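# Move green and yellow trays to other cabinets

## Task

Place the green tray on the top of the two-door cabinet beside arm4 and the yellow tray on the top of the two-door cabinet beside arm3, while the remaining two trays stay on the top of the two-door cabinet beside arm1; when finished, every tray's contents must be standing inside that tray.

## Robot and tools

Robots: four i2rt Big YAM arms (arm1 to arm4), each with a five-finger right hand and a wrist camera. Foot (base_link) poses in the scene frame, metres: arm1 x=-3.381 y=+0.957 z=+1.091; arm2 x=-0.695 y=+0.389 z=+0.930; arm3 x=+0.751 y=+2.518 z=+0.918, quat_wxyz=(+0.968, +0.004, -0.008, +0.251); arm4 x=+0.746 y=-1.743 z=+0.941, quat_wxyz=(+0.977, +0.001, -0.001, -0.215). arm1 and arm2 are nearly unrotated. Each foot faces its own +x. A hand reaches about 1.07 m from the joint1 axis.

Scene frame: metres, origin on the floor, +z up. The hand point sits 0.045 m in front of the palm; its +z runs along straight fingers, +y out of the palm, +x across the palm away from the thumb. Printed hand positions can be off, more at long reach. hand_target is the pose the currently held joint targets would give.

move: one action for any subset of arm1..arm4, plus optional cameras. Each arm's part is its own object with:
- joints: absolute targets by name. Arm joints in rad: joint1_rad -2.879..2.879 (yaw about the foot, + counter-clockwise from above), joint2_rad 0..3.141 (shoulder), joint3_rad 0..3.019 (elbow), joint4_rad -1.692..1.57 (hand pitch, + fingers up), joint5_rad -1.57..1.57 (hand sideways, + to arm's right), joint6_rad -2.094..2.094 (roll, + clockwise seen from behind). Hand keys, each -1..1 on a unitless scale: hand_little, hand_ring, hand_middle, hand_index, hand_thumb_bend (+1 open/straight, -1 closed), hand_thumb_turn (+1 beside palm, -1 in front of palm opposite fingers); settings hand_force_limit (-1..1 maps to about 0..10 N at the fingertip, 15 N for thumb motors) and hand_speed (-0.96..1; full speed from +0.48).
- target: an absolute hand pose, one list of 7 numbers [x, y, z, qw, qx, qy, qz] in the scene frame (metres, then quaternion), formatted like the printed hand line. The hand follows a straight path from hand_target to it. speed: top speed 0.002..4.3 m/s (default 0.25); rotation limited to twice that in rad/s. With target, joints may only contain hand keys; anything else gets the call refused.
- min_time_s: 0.1..8 s, the shortest time each arm joint motion of that arm takes; short values make moves fast and cause overshoot (up to about 30 degrees when stretched, more loaded).
All parts start together. Hand paths in one action finish together and end by 10 s; no action exceeds 15 s. Paths ignore obstacles and other arms; a hand lags, strays and may exceed speed, especially near full stretch. Each control step clips the path pose to within 100 mm and 20 degrees of the measured hand (widening with speed). An arm left out may still be driving toward an old target. A move with no action returns full state and all images.

wait: seconds 0..10, optional cameras; commands nothing. zoom_image: camera plus region [x0, y0, x1, y1] in pixels, top-left origin, at most 504 by 504, on the newest image of that camera. show_instructions: shows the reference page. finished_scene: ends the scene for good; the arrangement must hold without the robots.

Cameras: arm1_cam_wrist..arm4_cam_wrist (fisheye 672x504) and cam_arm1..cam_arm4 (896x504), or "all"; an unknown name invalidates the call. The wrist camera sits on the little-finger side; with joint6 near -1.3 it is on top and upright.

Result lines: "move" lists robots given motion; "as last shown" marks an uncommanded robot whose statuses read "not commanded". "pictures" gives image order. Joint velocities in rad/s; "within noise" means at rest. Torques are per arm joint, offset and noisy; numbers 3 and 4 wrap at ±28 N m. hand_stopped_by lists little, ring, middle, index, thumb_bend, thumb_turn as moving, target, force, stalled or fault. <motor>_load_n are fingertip forces in N, + pushed open; a lost grip shows as load near 0. Statuses: off_target (resting short, not a stop); time_out (a stop; joints keep pushing, shown by on_its_own); "joint command not followed" or "pose unreachable" mean a safety check is withholding targets; not_followed means the target was dropped. Done means within 1 cm and 2 degrees. If a move or wait is refused or hits a stop, later calls in the same reply do not run.

Fingers: a motor moves only when its target changes (by 0.002 or more), stops on arrival or when load reaches hand_force_limit, then locks (holds at least 15 N). Start state: hand_force_limit 0, hand_speed -0.8. For gentle grips use hand_speed -0.94 or below. To grip harder, raise the limit and send a more-closed target; to release, send a more-open one. Thumb turned in front wraps objects 0.035 to 0.065 m thick; handles down to about 0.025 m. A wrist bracket on the little-finger side can collide.

Avoid: any hard press or hit between robots (it can end the scene), including closing a hand on another robot's fingers; dropping or tipping trays or their contents, even a few mm; knocking anything off the work area or to the floor; hitting fixed objects; slams and excessive finger loads. Overheating motors (from holding loads, stretching or pushing) trigger a MOTOR HOT line and at 100 °C the arm goes limp for 30 to 60 s; afterwards resend keys marked limit_stop_at_motor_heat. Loose objects may occasionally get nudged. The scene keeps running while the controller thinks, holding the last command.

Each tool is called by a JSON object that holds its "name" and its "arguments".

Reference images:

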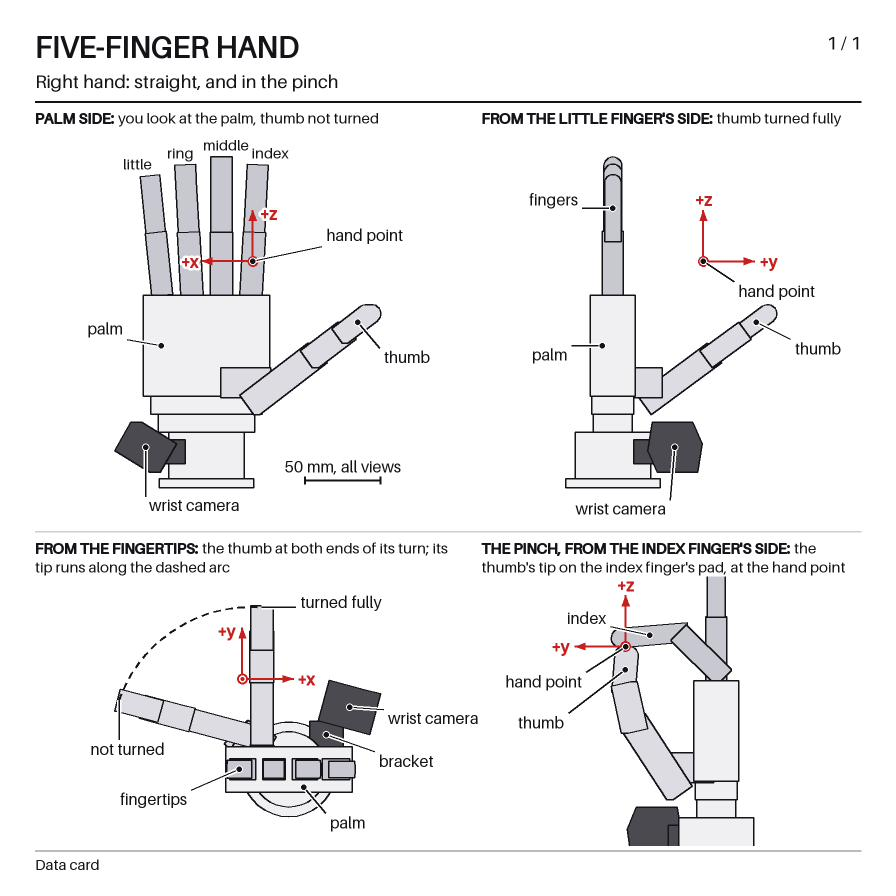

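## Session

{"name": "move", "arguments": {"cameras": ["all"]}}

Scene clock: 0.00 s.
Joint torques (N m): no reading
Heat: arm1: hottest joint5_rad 31 °C; arm2: hottest joint3_rad 30 °C; arm3: hottest joint2_rad 33 °C; arm4: hottest joint6_rad 33 °C.
Joint velocities: within noise
arm1.joint_positions: joint1_rad=+0.567 joint2_rad=+0.596 joint3_rad=+1.474 joint4_rad=-1.206 joint5_rad=+0.096 joint6_rad=-1.147 hand_little=+1.000 hand_ring=+1.000 hand_middle=+1.000 hand_index=+1.000 hand_thumb_turn=+1.000 hand_thumb_bend=+1.000 hand_force_limit=+0.000 hand_speed=-0.800
arm1.joint_status: not commanded
arm1.hand_stopped_by: target,target,target,target,target,target
arm1.little_load_n: 0.0
arm1.ring_load_n: 0.0
arm1.middle_load_n: 0.0
arm1.index_load_n: 0.0
arm1.thumb_bend_load_n: 0.0
arm1.thumb_turn_load_n: 0.0
arm1.hand: x=-3.5993 y=+0.8902 z=+1.6508 quat_wxyz=(-0.534, -0.026, +0.811, -0.237) (m; scene frame)
arm1.hand_target: x=-3.5971 y=+0.8915 z=+1.6579 quat_wxyz=(-0.540, -0.025, +0.806, -0.240) (m; scene frame)
arm1.hand_status: not commanded
arm2.joint_positions: joint1_rad=-0.342 joint2_rad=+0.605 joint3_rad=+1.461 joint4_rad=-1.265 joint5_rad=-0.234 joint6_rad=-1.388 hand_little=+1.000 hand_ring=+1.000 hand_middle=+1.000 hand_index=+1.000 hand_thumb_turn=+1.000 hand_thumb_bend=+1.000 hand_force_limit=+0.000 hand_speed=-0.800
arm2.joint_status: not commanded
arm2.hand_stopped_by: target,target,target,target,target,target
arm2.little_load_n: 0.0
arm2.ring_load_n: 0.0
arm2.middle_load_n: 0.0
arm2.index_load_n: 0.0
arm2.thumb_bend_load_n: 0.0
arm2.thumb_turn_load_n: 0.0
arm2.hand: x=-0.9080 y=+0.4868 z=+1.4731 quat_wxyz=(-0.552, +0.185, +0.812, -0.024) (m; scene frame)
arm2.hand_target: x=-0.9061 y=+0.4858 z=+1.4837 quat_wxyz=(-0.562, +0.182, +0.806, -0.022) (m; scene frame)
arm2.hand_status: not commanded
arm3.joint_positions: joint1_rad=-0.606 joint2_rad=+0.583 joint3_rad=+1.441 joint4_rad=-1.312 joint5_rad=-0.196 joint6_rad=-0.965 hand_little=+1.000 hand_ring=+1.000 hand_middle=+1.000 hand_index=+1.000 hand_thumb_turn=+1.000 hand_thumb_bend=+1.000 hand_force_limit=+0.000 hand_speed=-0.800
arm3.joint_status: not commanded
arm3.hand_stopped_by: target,target,target,target,target,target
arm3.little_load_n: 0.0
arm3.ring_load_n: 0.0
arm3.middle_load_n: 0.0
arm3.index_load_n: 0.0
arm3.thumb_bend_load_n: 0.0
arm3.thumb_turn_load_n: 0.0
arm3.hand: x=+0.9537 y=+2.4980 z=+1.4325 quat_wxyz=(-0.219, +0.806, -0.244, +0.494) (m; scene frame)
arm3.hand_target: x=+0.9523 y=+2.4980 z=+1.4420 quat_wxyz=(-0.220, +0.800, -0.241, +0.503) (m; scene frame)
arm3.hand_status: not commanded
arm4.joint_positions: joint1_rad=-0.150 joint2_rad=+0.641 joint3_rad=+1.312 joint4_rad=-1.413 joint5_rad=+0.248 joint6_rad=-0.884 hand_little=+1.000 hand_ring=+1.000 hand_middle=+1.000 hand_index=+1.000 hand_thumb_turn=+1.000 hand_thumb_bend=+1.000 hand_force_limit=+0.000 hand_speed=-0.800
arm4.joint_status: not commanded
arm4.hand_stopped_by: target,target,target,target,target,target
arm4.little_load_n: 0.0
arm4.ring_load_n: 0.0
arm4.middle_load_n: 0.0
arm4.index_load_n: 0.0
arm4.thumb_bend_load_n: 0.0
arm4.thumb_turn_load_n: 0.0
arm4.hand: x=+0.8743 y=-1.9189 z=+1.3712 quat_wxyz=(+0.091, +0.701, -0.580, +0.405) (m; scene frame)
arm4.hand_target: x=+0.8743 y=-1.9189 z=+1.3795 quat_wxyz=(+0.090, +0.697, -0.578, +0.415) (m; scene frame)
arm4.hand_status: not commanded
pictures: arm1_cam_wrist, arm2_cam_wrist, arm3_cam_wrist, arm4_cam_wrist, cam_arm1, cam_arm2, cam_arm3, cam_arm4

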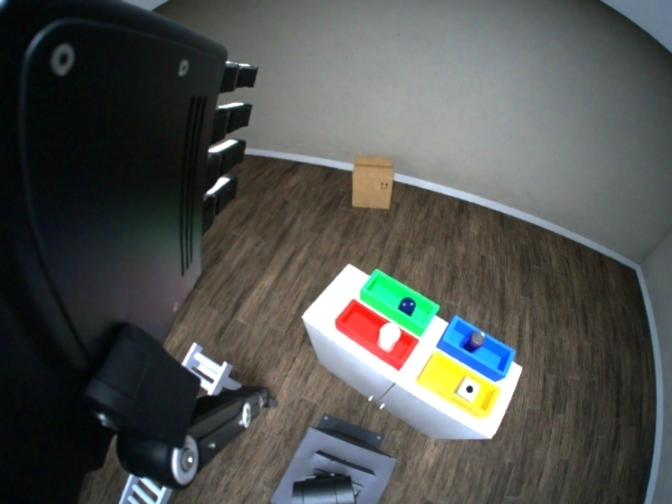

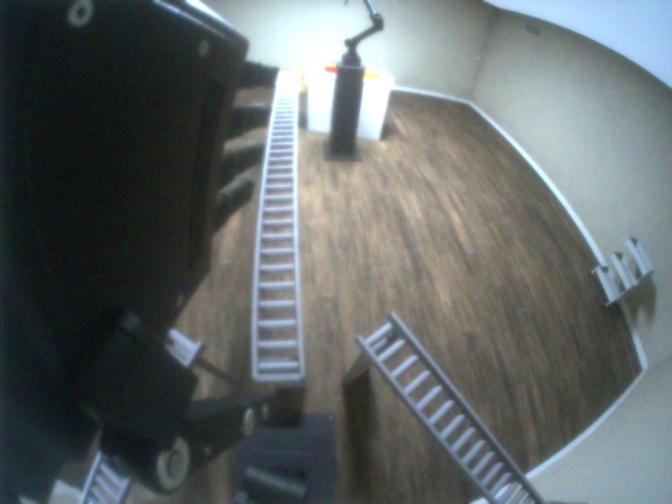

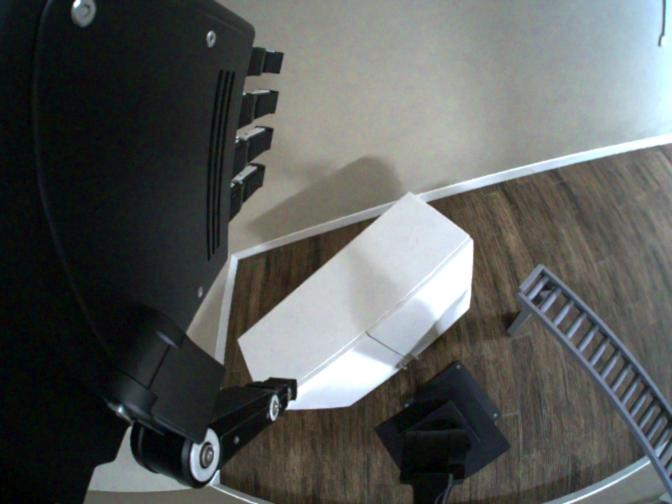

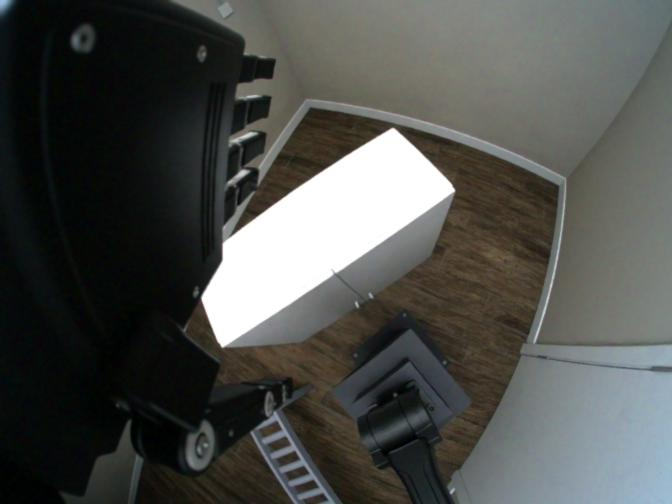

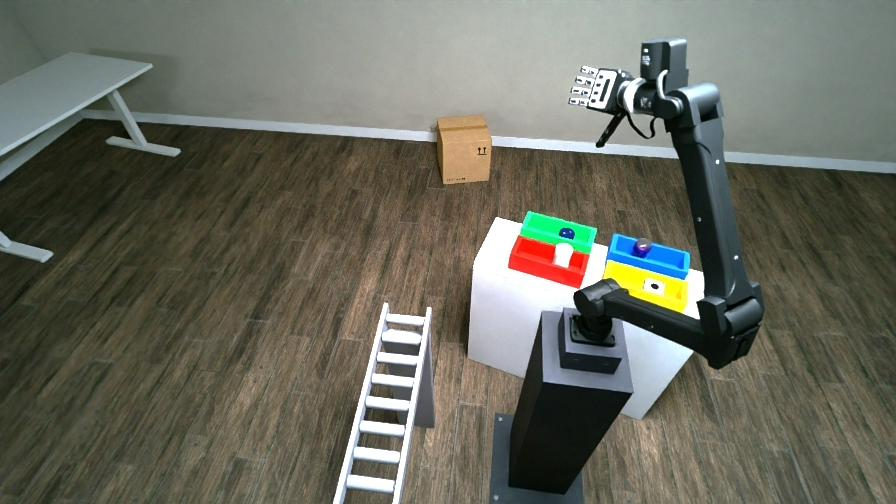

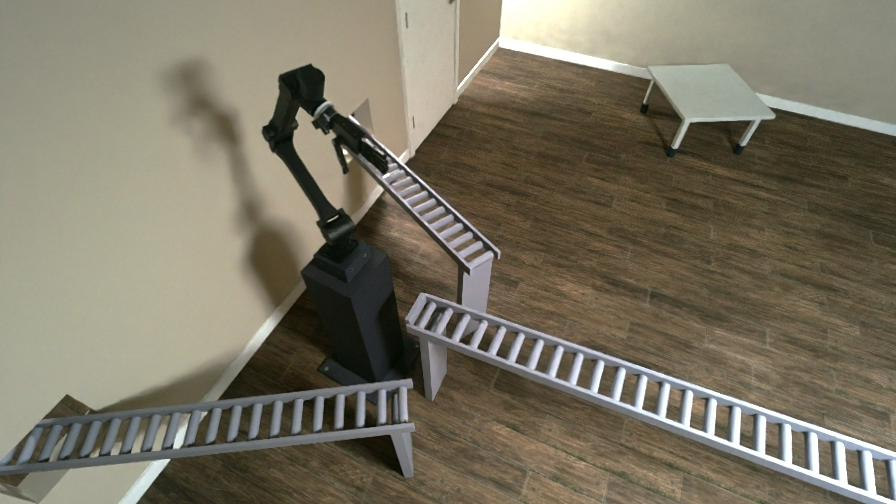

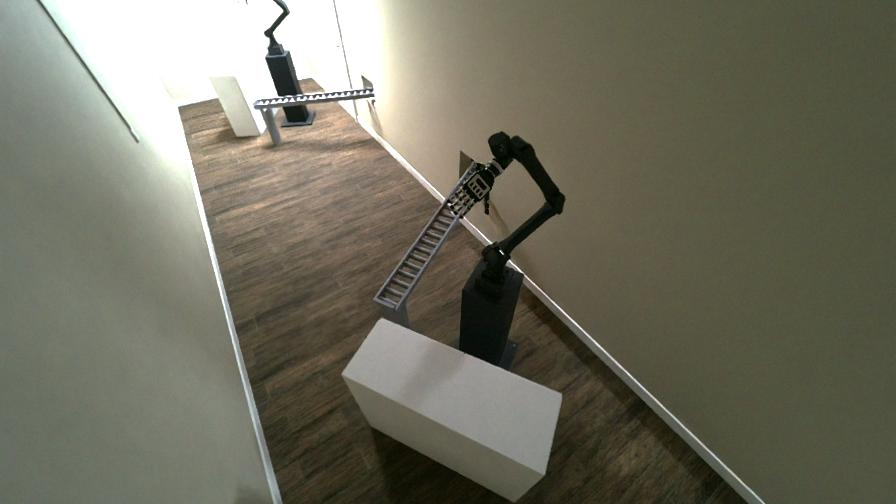

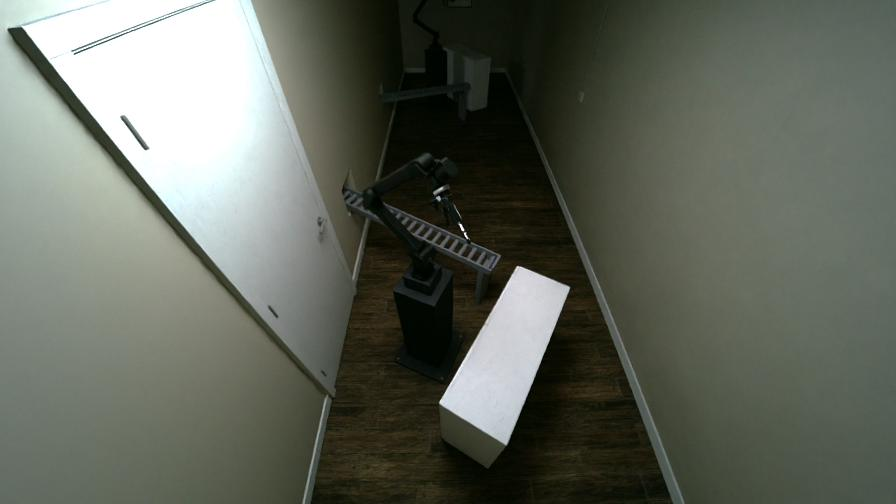

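{"name": "zoom_image", "arguments": {"camera": "cam_arm1", "region": [450, 170, 730, 330]}}

{"name": "zoom_image", "arguments": {"camera": "arm1_cam_wrist", "region": [290, 250, 540, 450]}}

{"name": "zoom_image", "arguments": {"camera": "cam_arm1", "region": [250, 280, 650, 504]}}

{"name": "zoom_image", "arguments": {"camera": "cam_arm2", "region": [392, 200, 896, 504]}}

{"name": "zoom_image", "arguments": {"camera": "cam_arm2", "region": [0, 50, 504, 504]}}

Scaled by 1.800 from the camera's image (finer frame: 1280x720).

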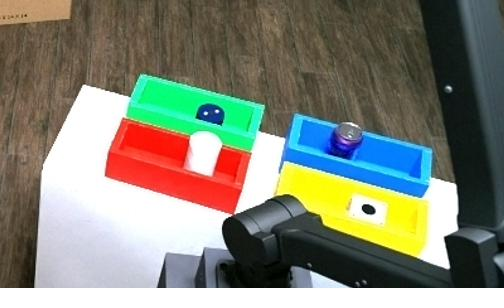

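Scaled by 2.016 from the camera's image (finer frame: 960x720).

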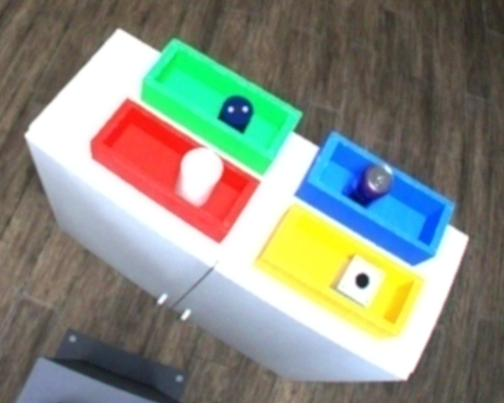

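Scaled by 1.260 from the camera's image (finer frame: 1280x720).

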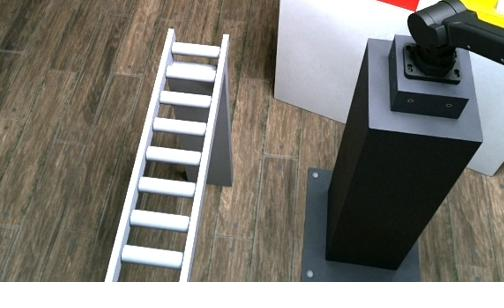

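Scaled by 1.000.

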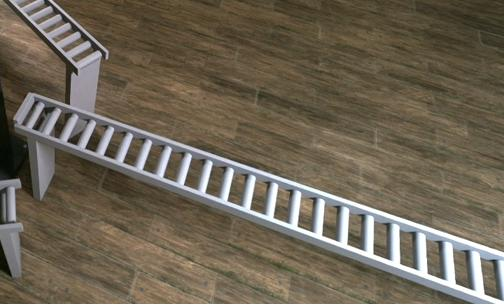

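Scaled by 1.000.

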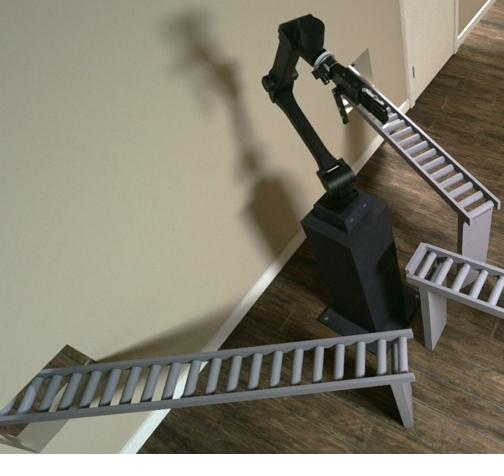

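{"name": "move", "arguments": {"arm1": {"target": [-3.80, 0.95, 1.38, -0.261, 0.130, 0.956, -0.034], "speed": 0.3}, "cameras": ["arm1_cam_wrist", "cam_arm1"]}}

Scene clock: 43.17 s.
Joint torques (N m): arm1=[-0.62 -9.35 10.35 2.18 0.08 0.12] | arm2=[-1.38 2.78 9.95 2.03 -0.15 0.05] | arm3=[0.26 3.02 8.96 1.68 -0.06 0.1] | arm4=[-0.56 1.38 10.32 2.13 0.1 -0.11]
Heat: arm1: hottest joint3_rad 35 °C; arm2: hottest joint3_rad 34 °C; arm3: hottest joint3_rad 36 °C; arm4: hottest joint3_rad 39 °C.
move: arm1 off_target
Joint velocities: within noise
arm1.joint_positions: joint1_rad=+0.183 joint2_rad=+1.214 joint3_rad=+1.273 joint4_rad=-1.158 joint5_rad=+0.070 joint6_rad=-1.176 hand_little=+1.000 hand_ring=+1.000 hand_middle=+1.000 hand_index=+1.000 hand_thumb_turn=+1.000 hand_thumb_bend=+1.000 hand_force_limit=+0.000 hand_speed=-0.800
arm1.joint_status: not commanded
arm1.hand_stopped_by: target,target,target,target,target,target
arm1.little_load_n: 0.0
arm1.ring_load_n: 0.0
arm1.middle_load_n: 0.0
arm1.index_load_n: 0.0
arm1.thumb_bend_load_n: 0.0
arm1.thumb_turn_load_n: 0.0
arm1.hand: x=-3.7920 y=+0.9442 z=+1.3661 quat_wxyz=(-0.237, +0.117, +0.964, -0.031)
arm1.hand_target: x=-3.7989 y=+0.9464 z=+1.3766 quat_wxyz=(-0.255, +0.129, +0.958, -0.035)
arm1.hand_status: off_target (0.017 m and 3.3 deg from the pose sent, 0.342 m and 46.3 deg at the start)
arm2, arm3, arm4: as last shown
arm2.index_load_n: -0.5

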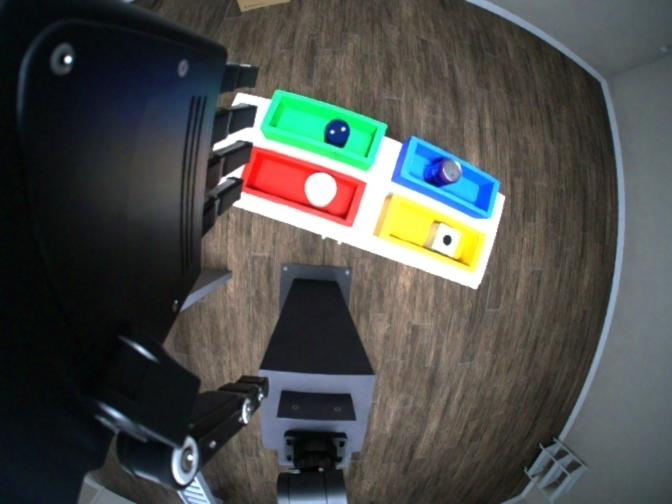

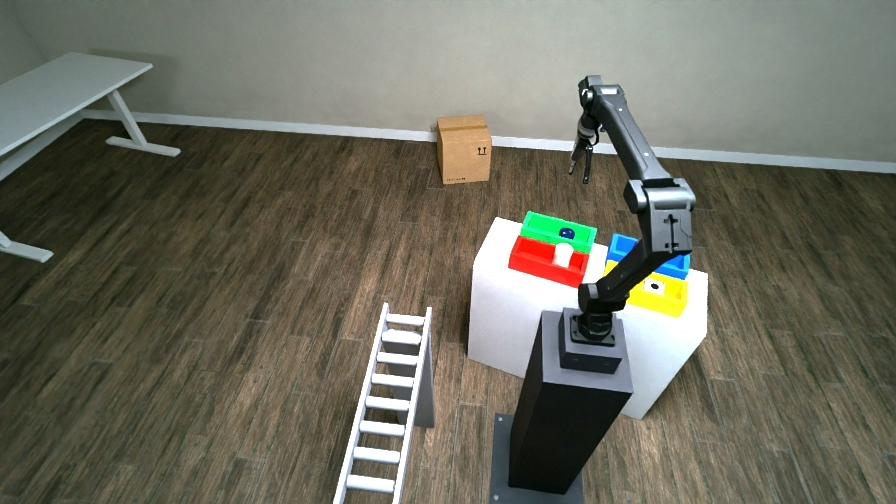

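{"name": "zoom_image", "arguments": {"camera": "arm1_cam_wrist", "region": [210, 70, 390, 240]}}

{"name": "zoom_image", "arguments": {"camera": "arm1_cam_wrist", "region": [350, 110, 520, 300]}}

Scaled by 2.800 from the camera's image (finer frame: 960x720).

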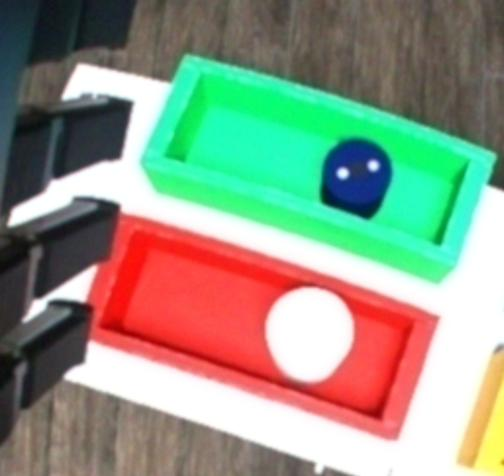

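Scaled by 2.653 from the camera's image (finer frame: 960x720).

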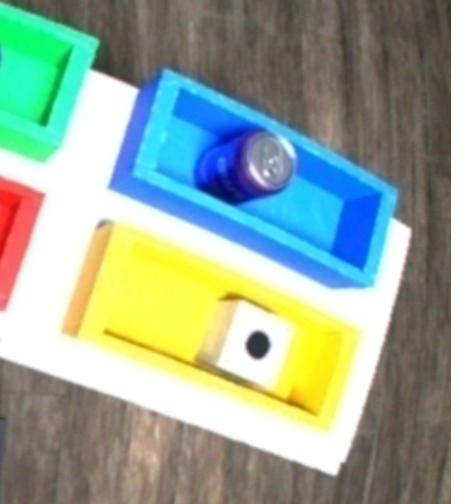

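{"name": "move", "arguments": {"arm2": {"target": [-1.11, 0.42, 1.28, -0.261, 0.130, 0.956, -0.034], "speed": 0.3}, "arm3": {"target": [1.118, 2.722, 1.28, -0.0984, 0.958, 0.1141, 0.2441], "speed": 0.3}, "arm4": {"target": [1.127, -1.919, 1.28, 0.0228, 0.9058, -0.3323, 0.2622], "speed": 0.3}, "cameras": ["all"]}}

Scene clock: 76.37 s.
Joint torques (N m): arm1=[-0.44 -9.29 10.33 2.18 0.07 0.12] | arm2=[-0.73 -9 14.15 0.61 -0.15 0.14] | arm3=[0.85 -10.58 13.89 0.27 -0.01 -0.03] | arm4=[-0.26 -6.77 14.6 2.09 -0.11 -0.27]
Heat: arm1: hottest joint3_rad 37 °C; arm2: hottest joint3_rad 36 °C; arm3: hottest joint3_rad 38 °C; arm4: hottest joint3_rad 41 °C.
move: arm2 off_target; arm3 off_target; arm4 off_target
Joint velocities: within noise
arm1: as last shown
arm1.joint_positions: joint1_rad=+0.188 joint2_rad=+1.214 joint3_rad=+1.273 joint4_rad=-1.158 joint5_rad=+0.070 joint6_rad=-1.176 hand_little=+1.000 hand_ring=+1.000 hand_middle=+1.000 hand_index=+1.000 hand_thumb_turn=+1.000 hand_thumb_bend=+1.000 hand_force_limit=+0.000 hand_speed=-0.800
arm1.index_load_n: -0.5
arm1.hand: x=-3.7919 y=+0.9423 z=+1.3661 quat_wxyz=(-0.237, +0.115, +0.964, -0.031)
arm1.hand_target: x=-3.7989 y=+0.9445 z=+1.3766 quat_wxyz=(-0.255, +0.127, +0.958, -0.036)
arm2.joint_positions: joint1_rad=+0.124 joint2_rad=+1.216 joint3_rad=+1.412 joint4_rad=-1.283 joint5_rad=+0.007 joint6_rad=-1.281 hand_little=+1.000 hand_ring=+1.000 hand_middle=+1.000 hand_index=+1.000 hand_thumb_turn=+1.000 hand_thumb_bend=+1.000 hand_force_limit=+0.000 hand_speed=-0.800
arm2.joint_status: not commanded
arm2.hand_stopped_by: target,target,target,target,target,target
arm2.little_load_n: 0.0
arm2.ring_load_n: 0.0
arm2.middle_load_n: 0.0
arm2.index_load_n: 0.0
arm2.thumb_bend_load_n: 0.0
arm2.thumb_turn_load_n: 0.0
arm2.hand: x=-1.1092 y=+0.4199 z=+1.2534 quat_wxyz=(-0.236, +0.122, +0.964, -0.029)
arm2.hand_target: x=-1.1116 y=+0.4143 z=+1.2764 quat_wxyz=(-0.254, +0.120, +0.959, -0.037)
arm2.hand_status: off_target (0.027 m and 3.2 deg from the pose sent, 0.287 m and 38.0 deg at the start)
arm3.joint_positions: joint1_rad=+0.139 joint2_rad=+1.261 joint3_rad=+1.467 joint4_rad=-1.314 joint5_rad=+0.077 joint6_rad=-1.169 hand_little=+1.000 hand_ring=+1.000 hand_middle=+1.000 hand_index=+1.000 hand_thumb_turn=+1.000 hand_thumb_bend=+1.000 hand_force_limit=+0.000 hand_speed=-0.800
arm3.joint_status: not commanded
arm3.hand_stopped_by: target,target,target,target,target,target
arm3.little_load_n: 0.0
arm3.ring_load_n: 0.0
arm3.middle_load_n: 0.0
arm3.index_load_n: 0.0
arm3.thumb_bend_load_n: 0.0
arm3.thumb_turn_load_n: 0.0
arm3.hand: x=+1.1144 y=+2.7189 z=+1.2551 quat_wxyz=(-0.087, +0.964, +0.109, +0.224)
arm3.hand_target: x=+1.1164 y=+2.7236 z=+1.2766 quat_wxyz=(-0.096, +0.959, +0.117, +0.238)
arm3.hand_status: off_target (0.025 m and 2.8 deg from the pose sent, 0.317 m and 55.3 deg at the start)
arm4.joint_positions: joint1_rad=+0.131 joint2_rad=+1.219 joint3_rad=+1.380 joint4_rad=-1.289 joint5_rad=+0.090 joint6_rad=-1.154 hand_little=+1.000 hand_ring=+1.000 hand_middle=+1.000 hand_index=+1.000 hand_thumb_turn=+1.000 hand_thumb_bend=+1.000 hand_force_limit=+0.000 hand_speed=-0.800
arm4.joint_status: not commanded
arm4.hand_stopped_by: target,target,target,target,target,target
arm4.little_load_n: 0.0
arm4.ring_load_n: 0.0
arm4.middle_load_n: 0.0
arm4.index_load_n: 0.0
arm4.thumb_bend_load_n: 0.0
arm4.thumb_turn_load_n: 0.0
arm4.hand: x=+1.1064 y=-1.9200 z=+1.2512 quat_wxyz=(+0.030, +0.908, -0.353, +0.222)
arm4.hand_target: x=+1.1246 y=-1.9205 z=+1.2760 quat_wxyz=(+0.026, +0.906, -0.337, +0.254)
arm4.hand_status: off_target (0.035 m and 5.2 deg from the pose sent, 0.269 m and 41.2 deg at the start)
pictures: arm1_cam_wrist, arm2_cam_wrist, arm3_cam_wrist, arm4_cam_wrist, cam_arm1, cam_arm2, cam_arm3, cam_arm4

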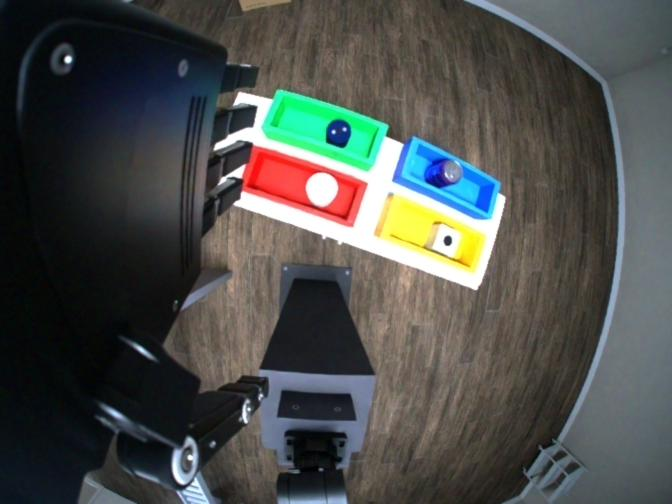

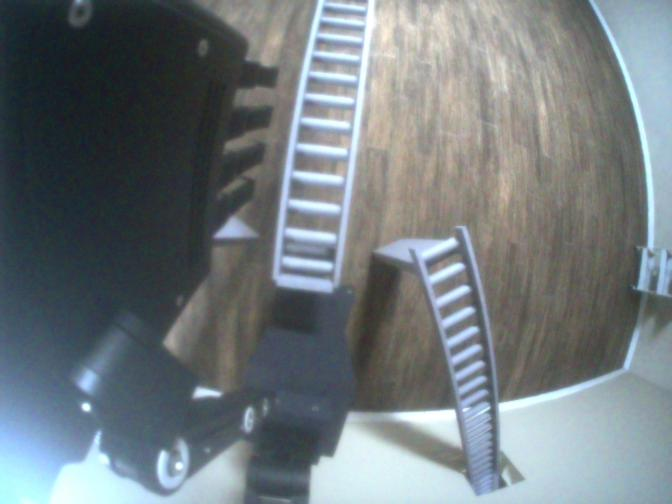

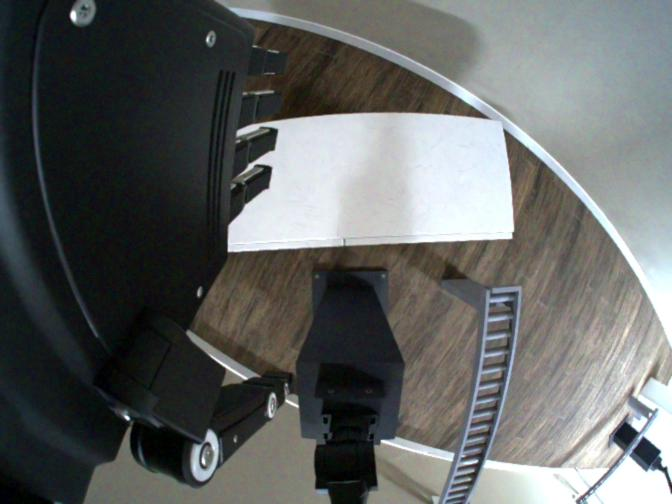

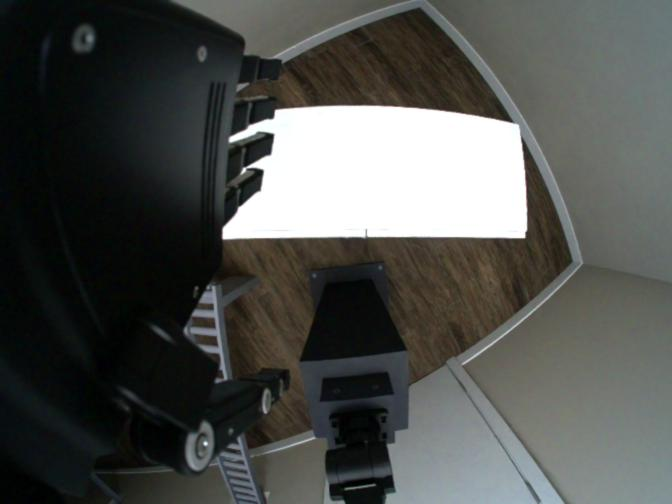

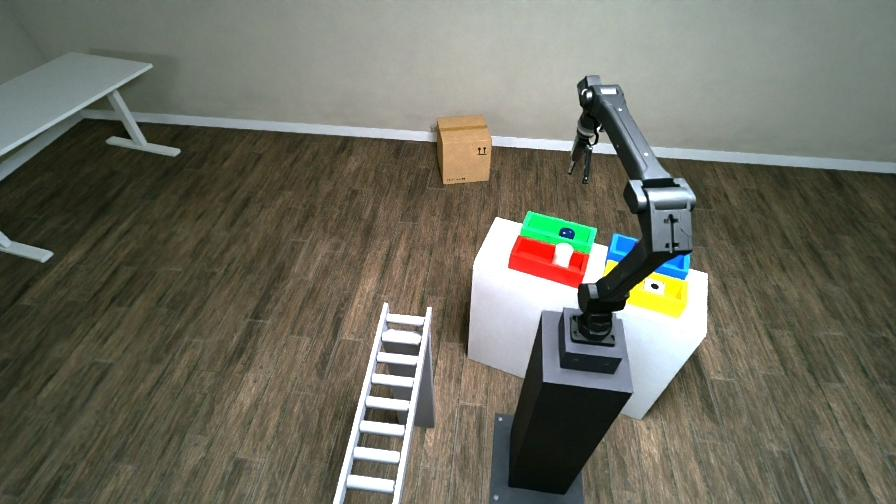

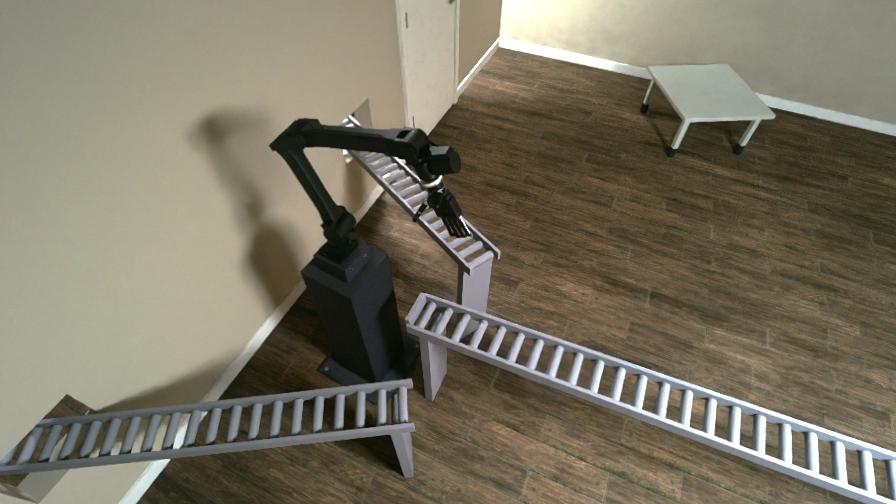

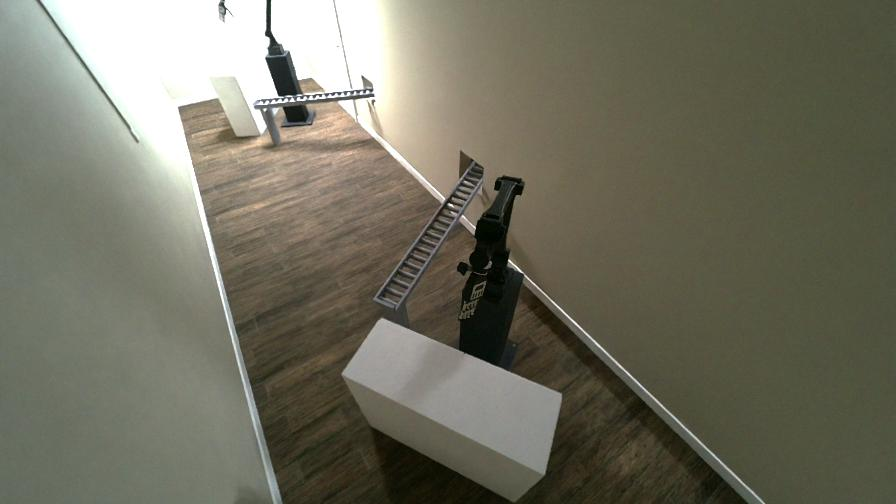

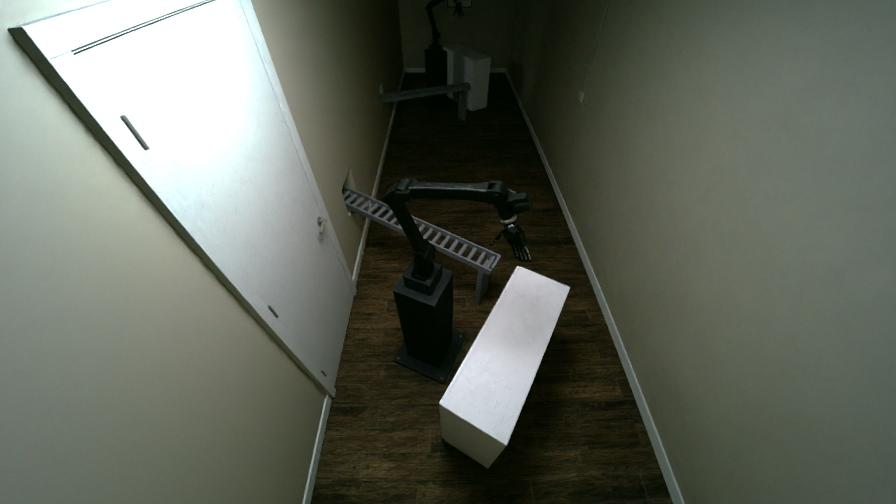

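{"name": "zoom_image", "arguments": {"camera": "arm2_cam_wrist", "region": [200, 160, 400, 330]}}

{"name": "zoom_image", "arguments": {"camera": "arm2_cam_wrist", "region": [350, 210, 550, 500]}}

{"name": "zoom_image", "arguments": {"camera": "cam_arm2", "region": [340, 260, 540, 420]}}

{"name": "zoom_image", "arguments": {"camera": "cam_arm2", "region": [330, 80, 530, 340]}}

{"name": "zoom_image", "arguments": {"camera": "arm3_cam_wrist", "region": [410, 250, 560, 504]}}

Scaled by 2.520 from the camera's image (finer frame: 960x720).

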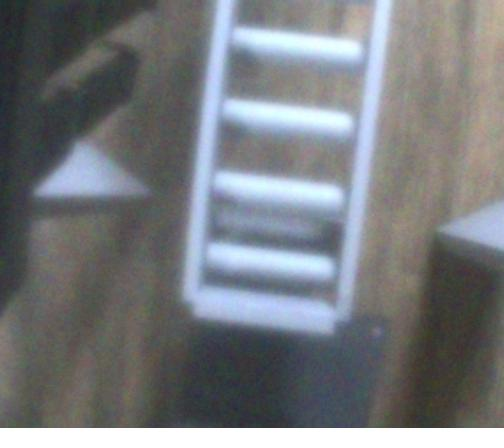

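Scaled by 1.738 from the camera's image (finer frame: 960x720).

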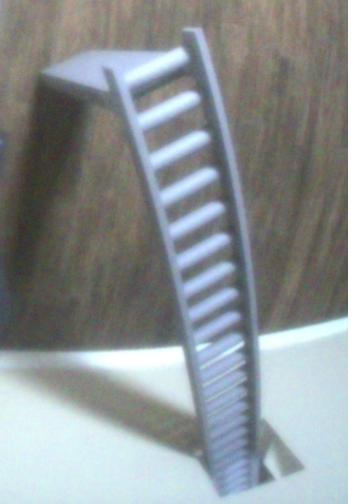

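Scaled by 2.520 from the camera's image (finer frame: 1280x720).

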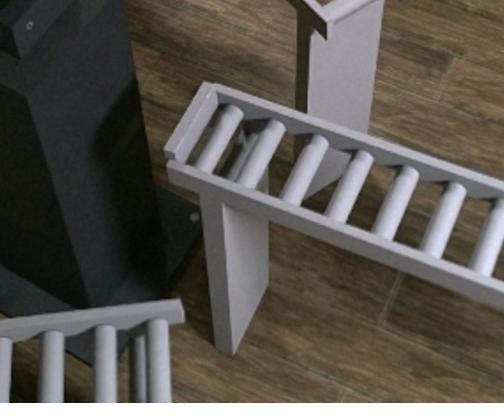

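Scaled by 1.938 from the camera's image (finer frame: 1280x720).

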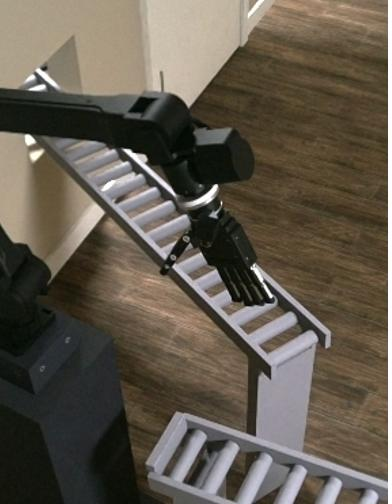

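Scaled by 1.984 from the camera's image (finer frame: 960x720).

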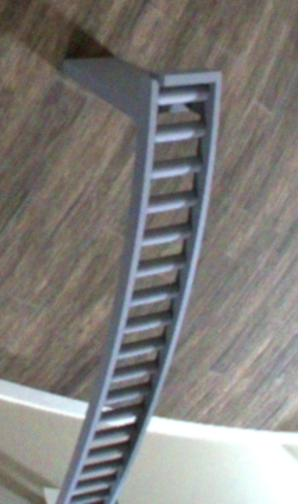

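{"name": "move", "arguments": {"arm1": {"target": [-3.92, 0.97, 1.12, -0.261, 0.130, 0.956, -0.034], "speed": 0.3}, "cameras": ["arm1_cam_wrist"]}}

{"name": "zoom_image", "arguments": {"camera": "arm1_cam_wrist", "region": [200, 130, 400, 300]}}

{"name": "zoom_image", "arguments": {"camera": "arm1_cam_wrist", "region": [380, 180, 580, 380]}}

Scene clock: 107.17 s.
Joint torques (N m): arm1=[-0.44 -13.92 8.29 2.3 -0.19 -0.23] | arm2=[-0.26 -9.11 14.5 0.69 -0.19 0.11] | arm3=[0.85 -10.58 13.89 0.25 -0.01 -0.02] | arm4=[-0.32 -6.83 14.63 2.07 -0.12 -0.3]
Heat: arm1: hottest joint3_rad 39 °C; arm2: hottest joint3_rad 43 °C; arm3: hottest joint3_rad 51 °C; arm4: hottest joint3_rad 50 °C.
move: arm1 off_target
Joint velocities: within noise
arm1.joint_positions: joint1_rad=+0.100 joint2_rad=+1.668 joint3_rad=+1.056 joint4_rad=-0.451 joint5_rad=+0.039 joint6_rad=-1.213 hand_little=+1.000 hand_ring=+1.000 hand_middle=+1.000 hand_index=+1.000 hand_thumb_turn=+1.000 hand_thumb_bend=+1.000 hand_force_limit=+0.000 hand_speed=-0.800
arm1.joint_status: not commanded
arm1.hand_stopped_by: target,target,target,target,target,target
arm1.little_load_n: 0.0
arm1.ring_load_n: 0.0
arm1.middle_load_n: 0.0
arm1.index_load_n: 0.0
arm1.thumb_bend_load_n: 0.0
arm1.thumb_turn_load_n: 0.0
arm1.hand: x=-3.9077 y=+0.9655 z=+1.1184 quat_wxyz=(-0.252, +0.135, +0.958, -0.035)
arm1.hand_target: x=-3.9165 y=+0.9696 z=+1.1197 quat_wxyz=(-0.261, +0.130, +0.956, -0.035)
arm1.hand_status: off_target (0.013 m and 1.2 deg from the pose sent, 0.279 m and 3.5 deg at the start)
arm2, arm3, arm4: as last shown
arm2.little_load_n: 0.5

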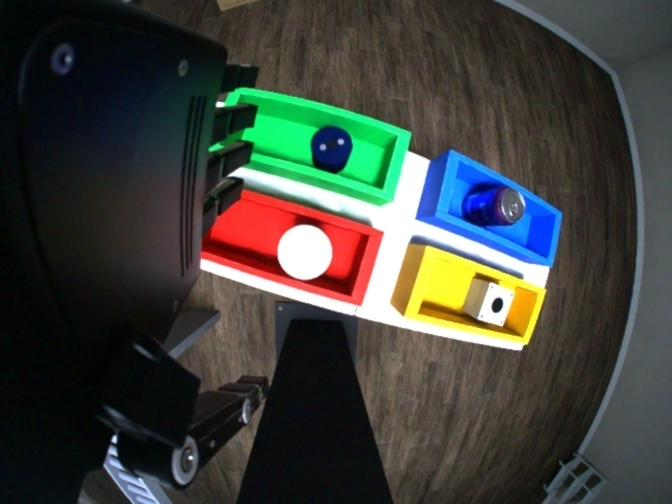

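Scaled by 2.520 from the camera's image (finer frame: 960x720).

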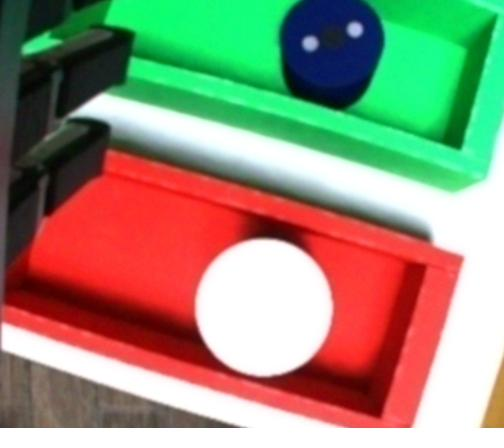

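Scaled by 2.520 from the camera's image (finer frame: 960x720).

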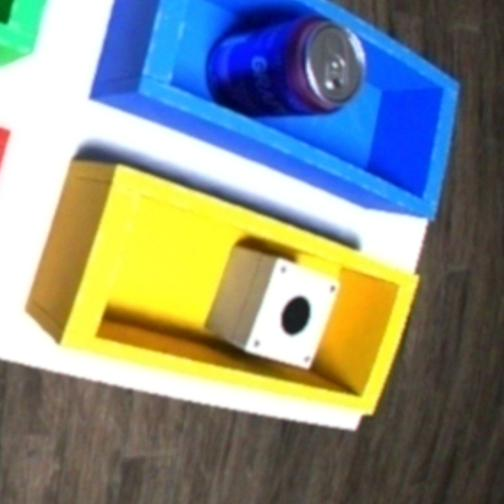

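{"name": "move", "arguments": {"arm1": {"joints": {"joint1_rad": -0.785, "joint2_rad": 2.10, "joint3_rad": 1.522, "joint4_rad": -0.969, "joint5_rad": 0.0, "joint6_rad": 1.0, "hand_thumb_turn": -1.0, "hand_index": 0.3, "hand_middle": 0.3, "hand_ring": 0.3, "hand_little": 0.3, "hand_speed": 0.0}, "min_time_s": 3.5}, "cameras": ["arm1_cam_wrist", "cam_arm1"]}}

Scene clock: 160.57 s.
Joint torques (N m): arm1=[0.85 -17.38 9.48 -0.16 -0.26 0.17] | arm2=[-0.32 -9.29 14.41 0.68 -0.19 0.08] | arm3=[0.85 -10.52 13.89 0.27 -0.01 -0.03] | arm4=[-0.5 -6.83 14.58 2.03 -0.14 -0.31]
Heat: arm1: hottest joint3_rad 38 °C; arm2: hottest joint3_rad 50 °C; arm3: hottest joint3_rad 59 °C; arm4: hottest joint3_rad 56 °C.
move: arm1 done
Joint velocities: within noise
arm1.joint_positions: joint1_rad=-0.795 joint2_rad=+2.070 joint3_rad=+1.488 joint4_rad=-0.956 joint5_rad=+0.015 joint6_rad=+0.972 hand_little=+0.300 hand_ring=+0.300 hand_middle=+0.300 hand_index=+0.300 hand_thumb_turn=-1.000 hand_thumb_bend=+1.000 hand_force_limit=+0.000 hand_speed=+0.000
arm1.joint_status: all done
arm1.hand_stopped_by: target,target,target,target,target,target
arm1.little_load_n: 0.0
arm1.ring_load_n: 0.0
arm1.middle_load_n: 0.0
arm1.index_load_n: 0.0
arm1.thumb_bend_load_n: 0.0
arm1.thumb_turn_load_n: 0.0
arm1.hand: x=-3.8288 y=+1.3351 z=+1.0466 quat_wxyz=(-0.018, +0.994, -0.105, -0.011)
arm1.hand_target: x=-3.8373 y=+1.3384 z=+1.0406 quat_wxyz=(-0.014, +0.994, -0.112, -0.008)
arm1.hand_status: not commanded
arm2, arm3, arm4: as last shown
arm2.little_load_n: 0.0
arm3.index_load_n: -0.5
arm3.thumb_bend_load_n: -0.5

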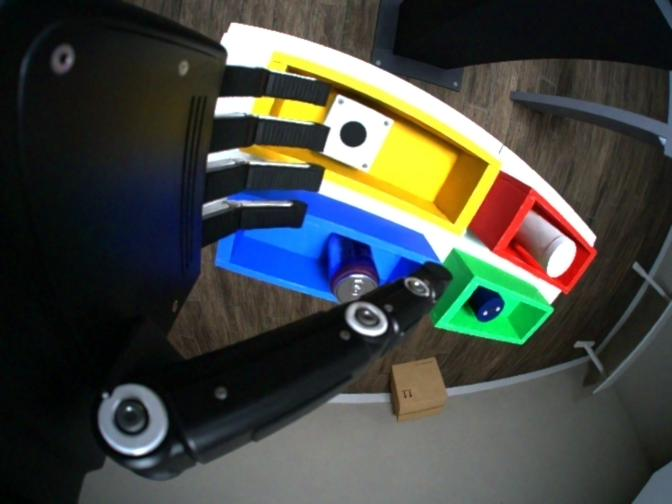

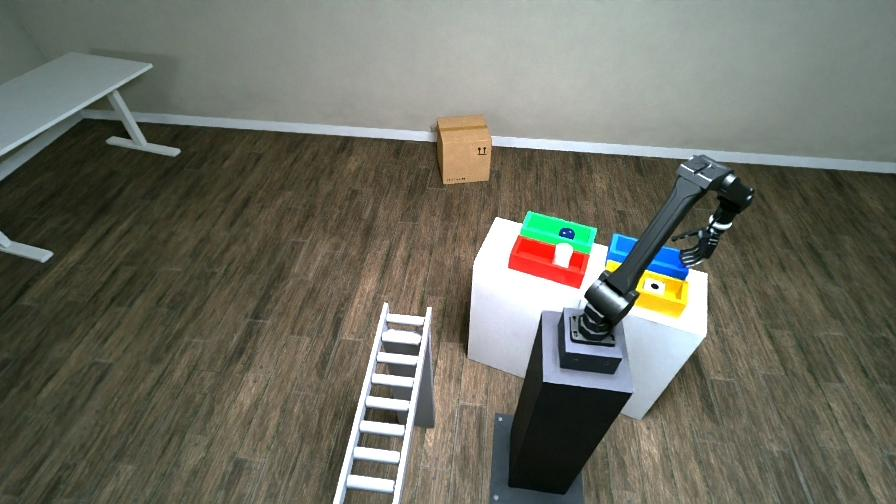

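{"name": "zoom_image", "arguments": {"camera": "arm1_cam_wrist", "region": [190, 20, 390, 220]}}

{"name": "zoom_image", "arguments": {"camera": "arm1_cam_wrist", "region": [380, 120, 610, 350]}}

{"name": "zoom_image", "arguments": {"camera": "cam_arm1", "region": [580, 150, 780, 330]}}

Scaled by 2.520 from the camera's image (finer frame: 960x720).

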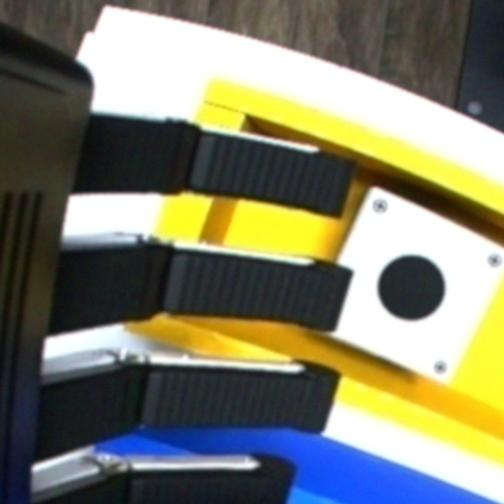

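Scaled by 2.191 from the camera's image (finer frame: 960x720).

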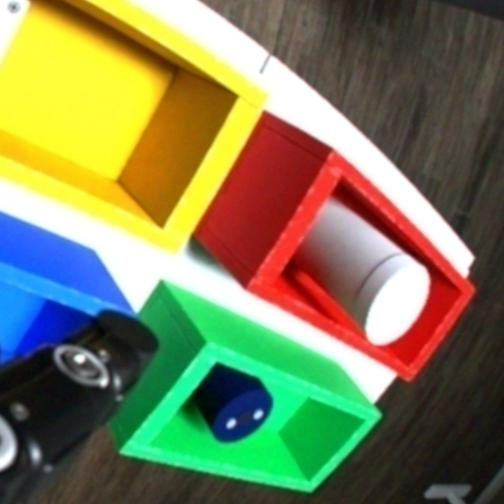

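Scaled by 2.520 from the camera's image (finer frame: 1280x720).

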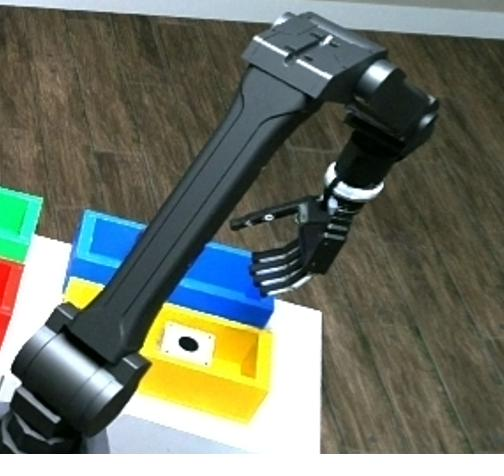

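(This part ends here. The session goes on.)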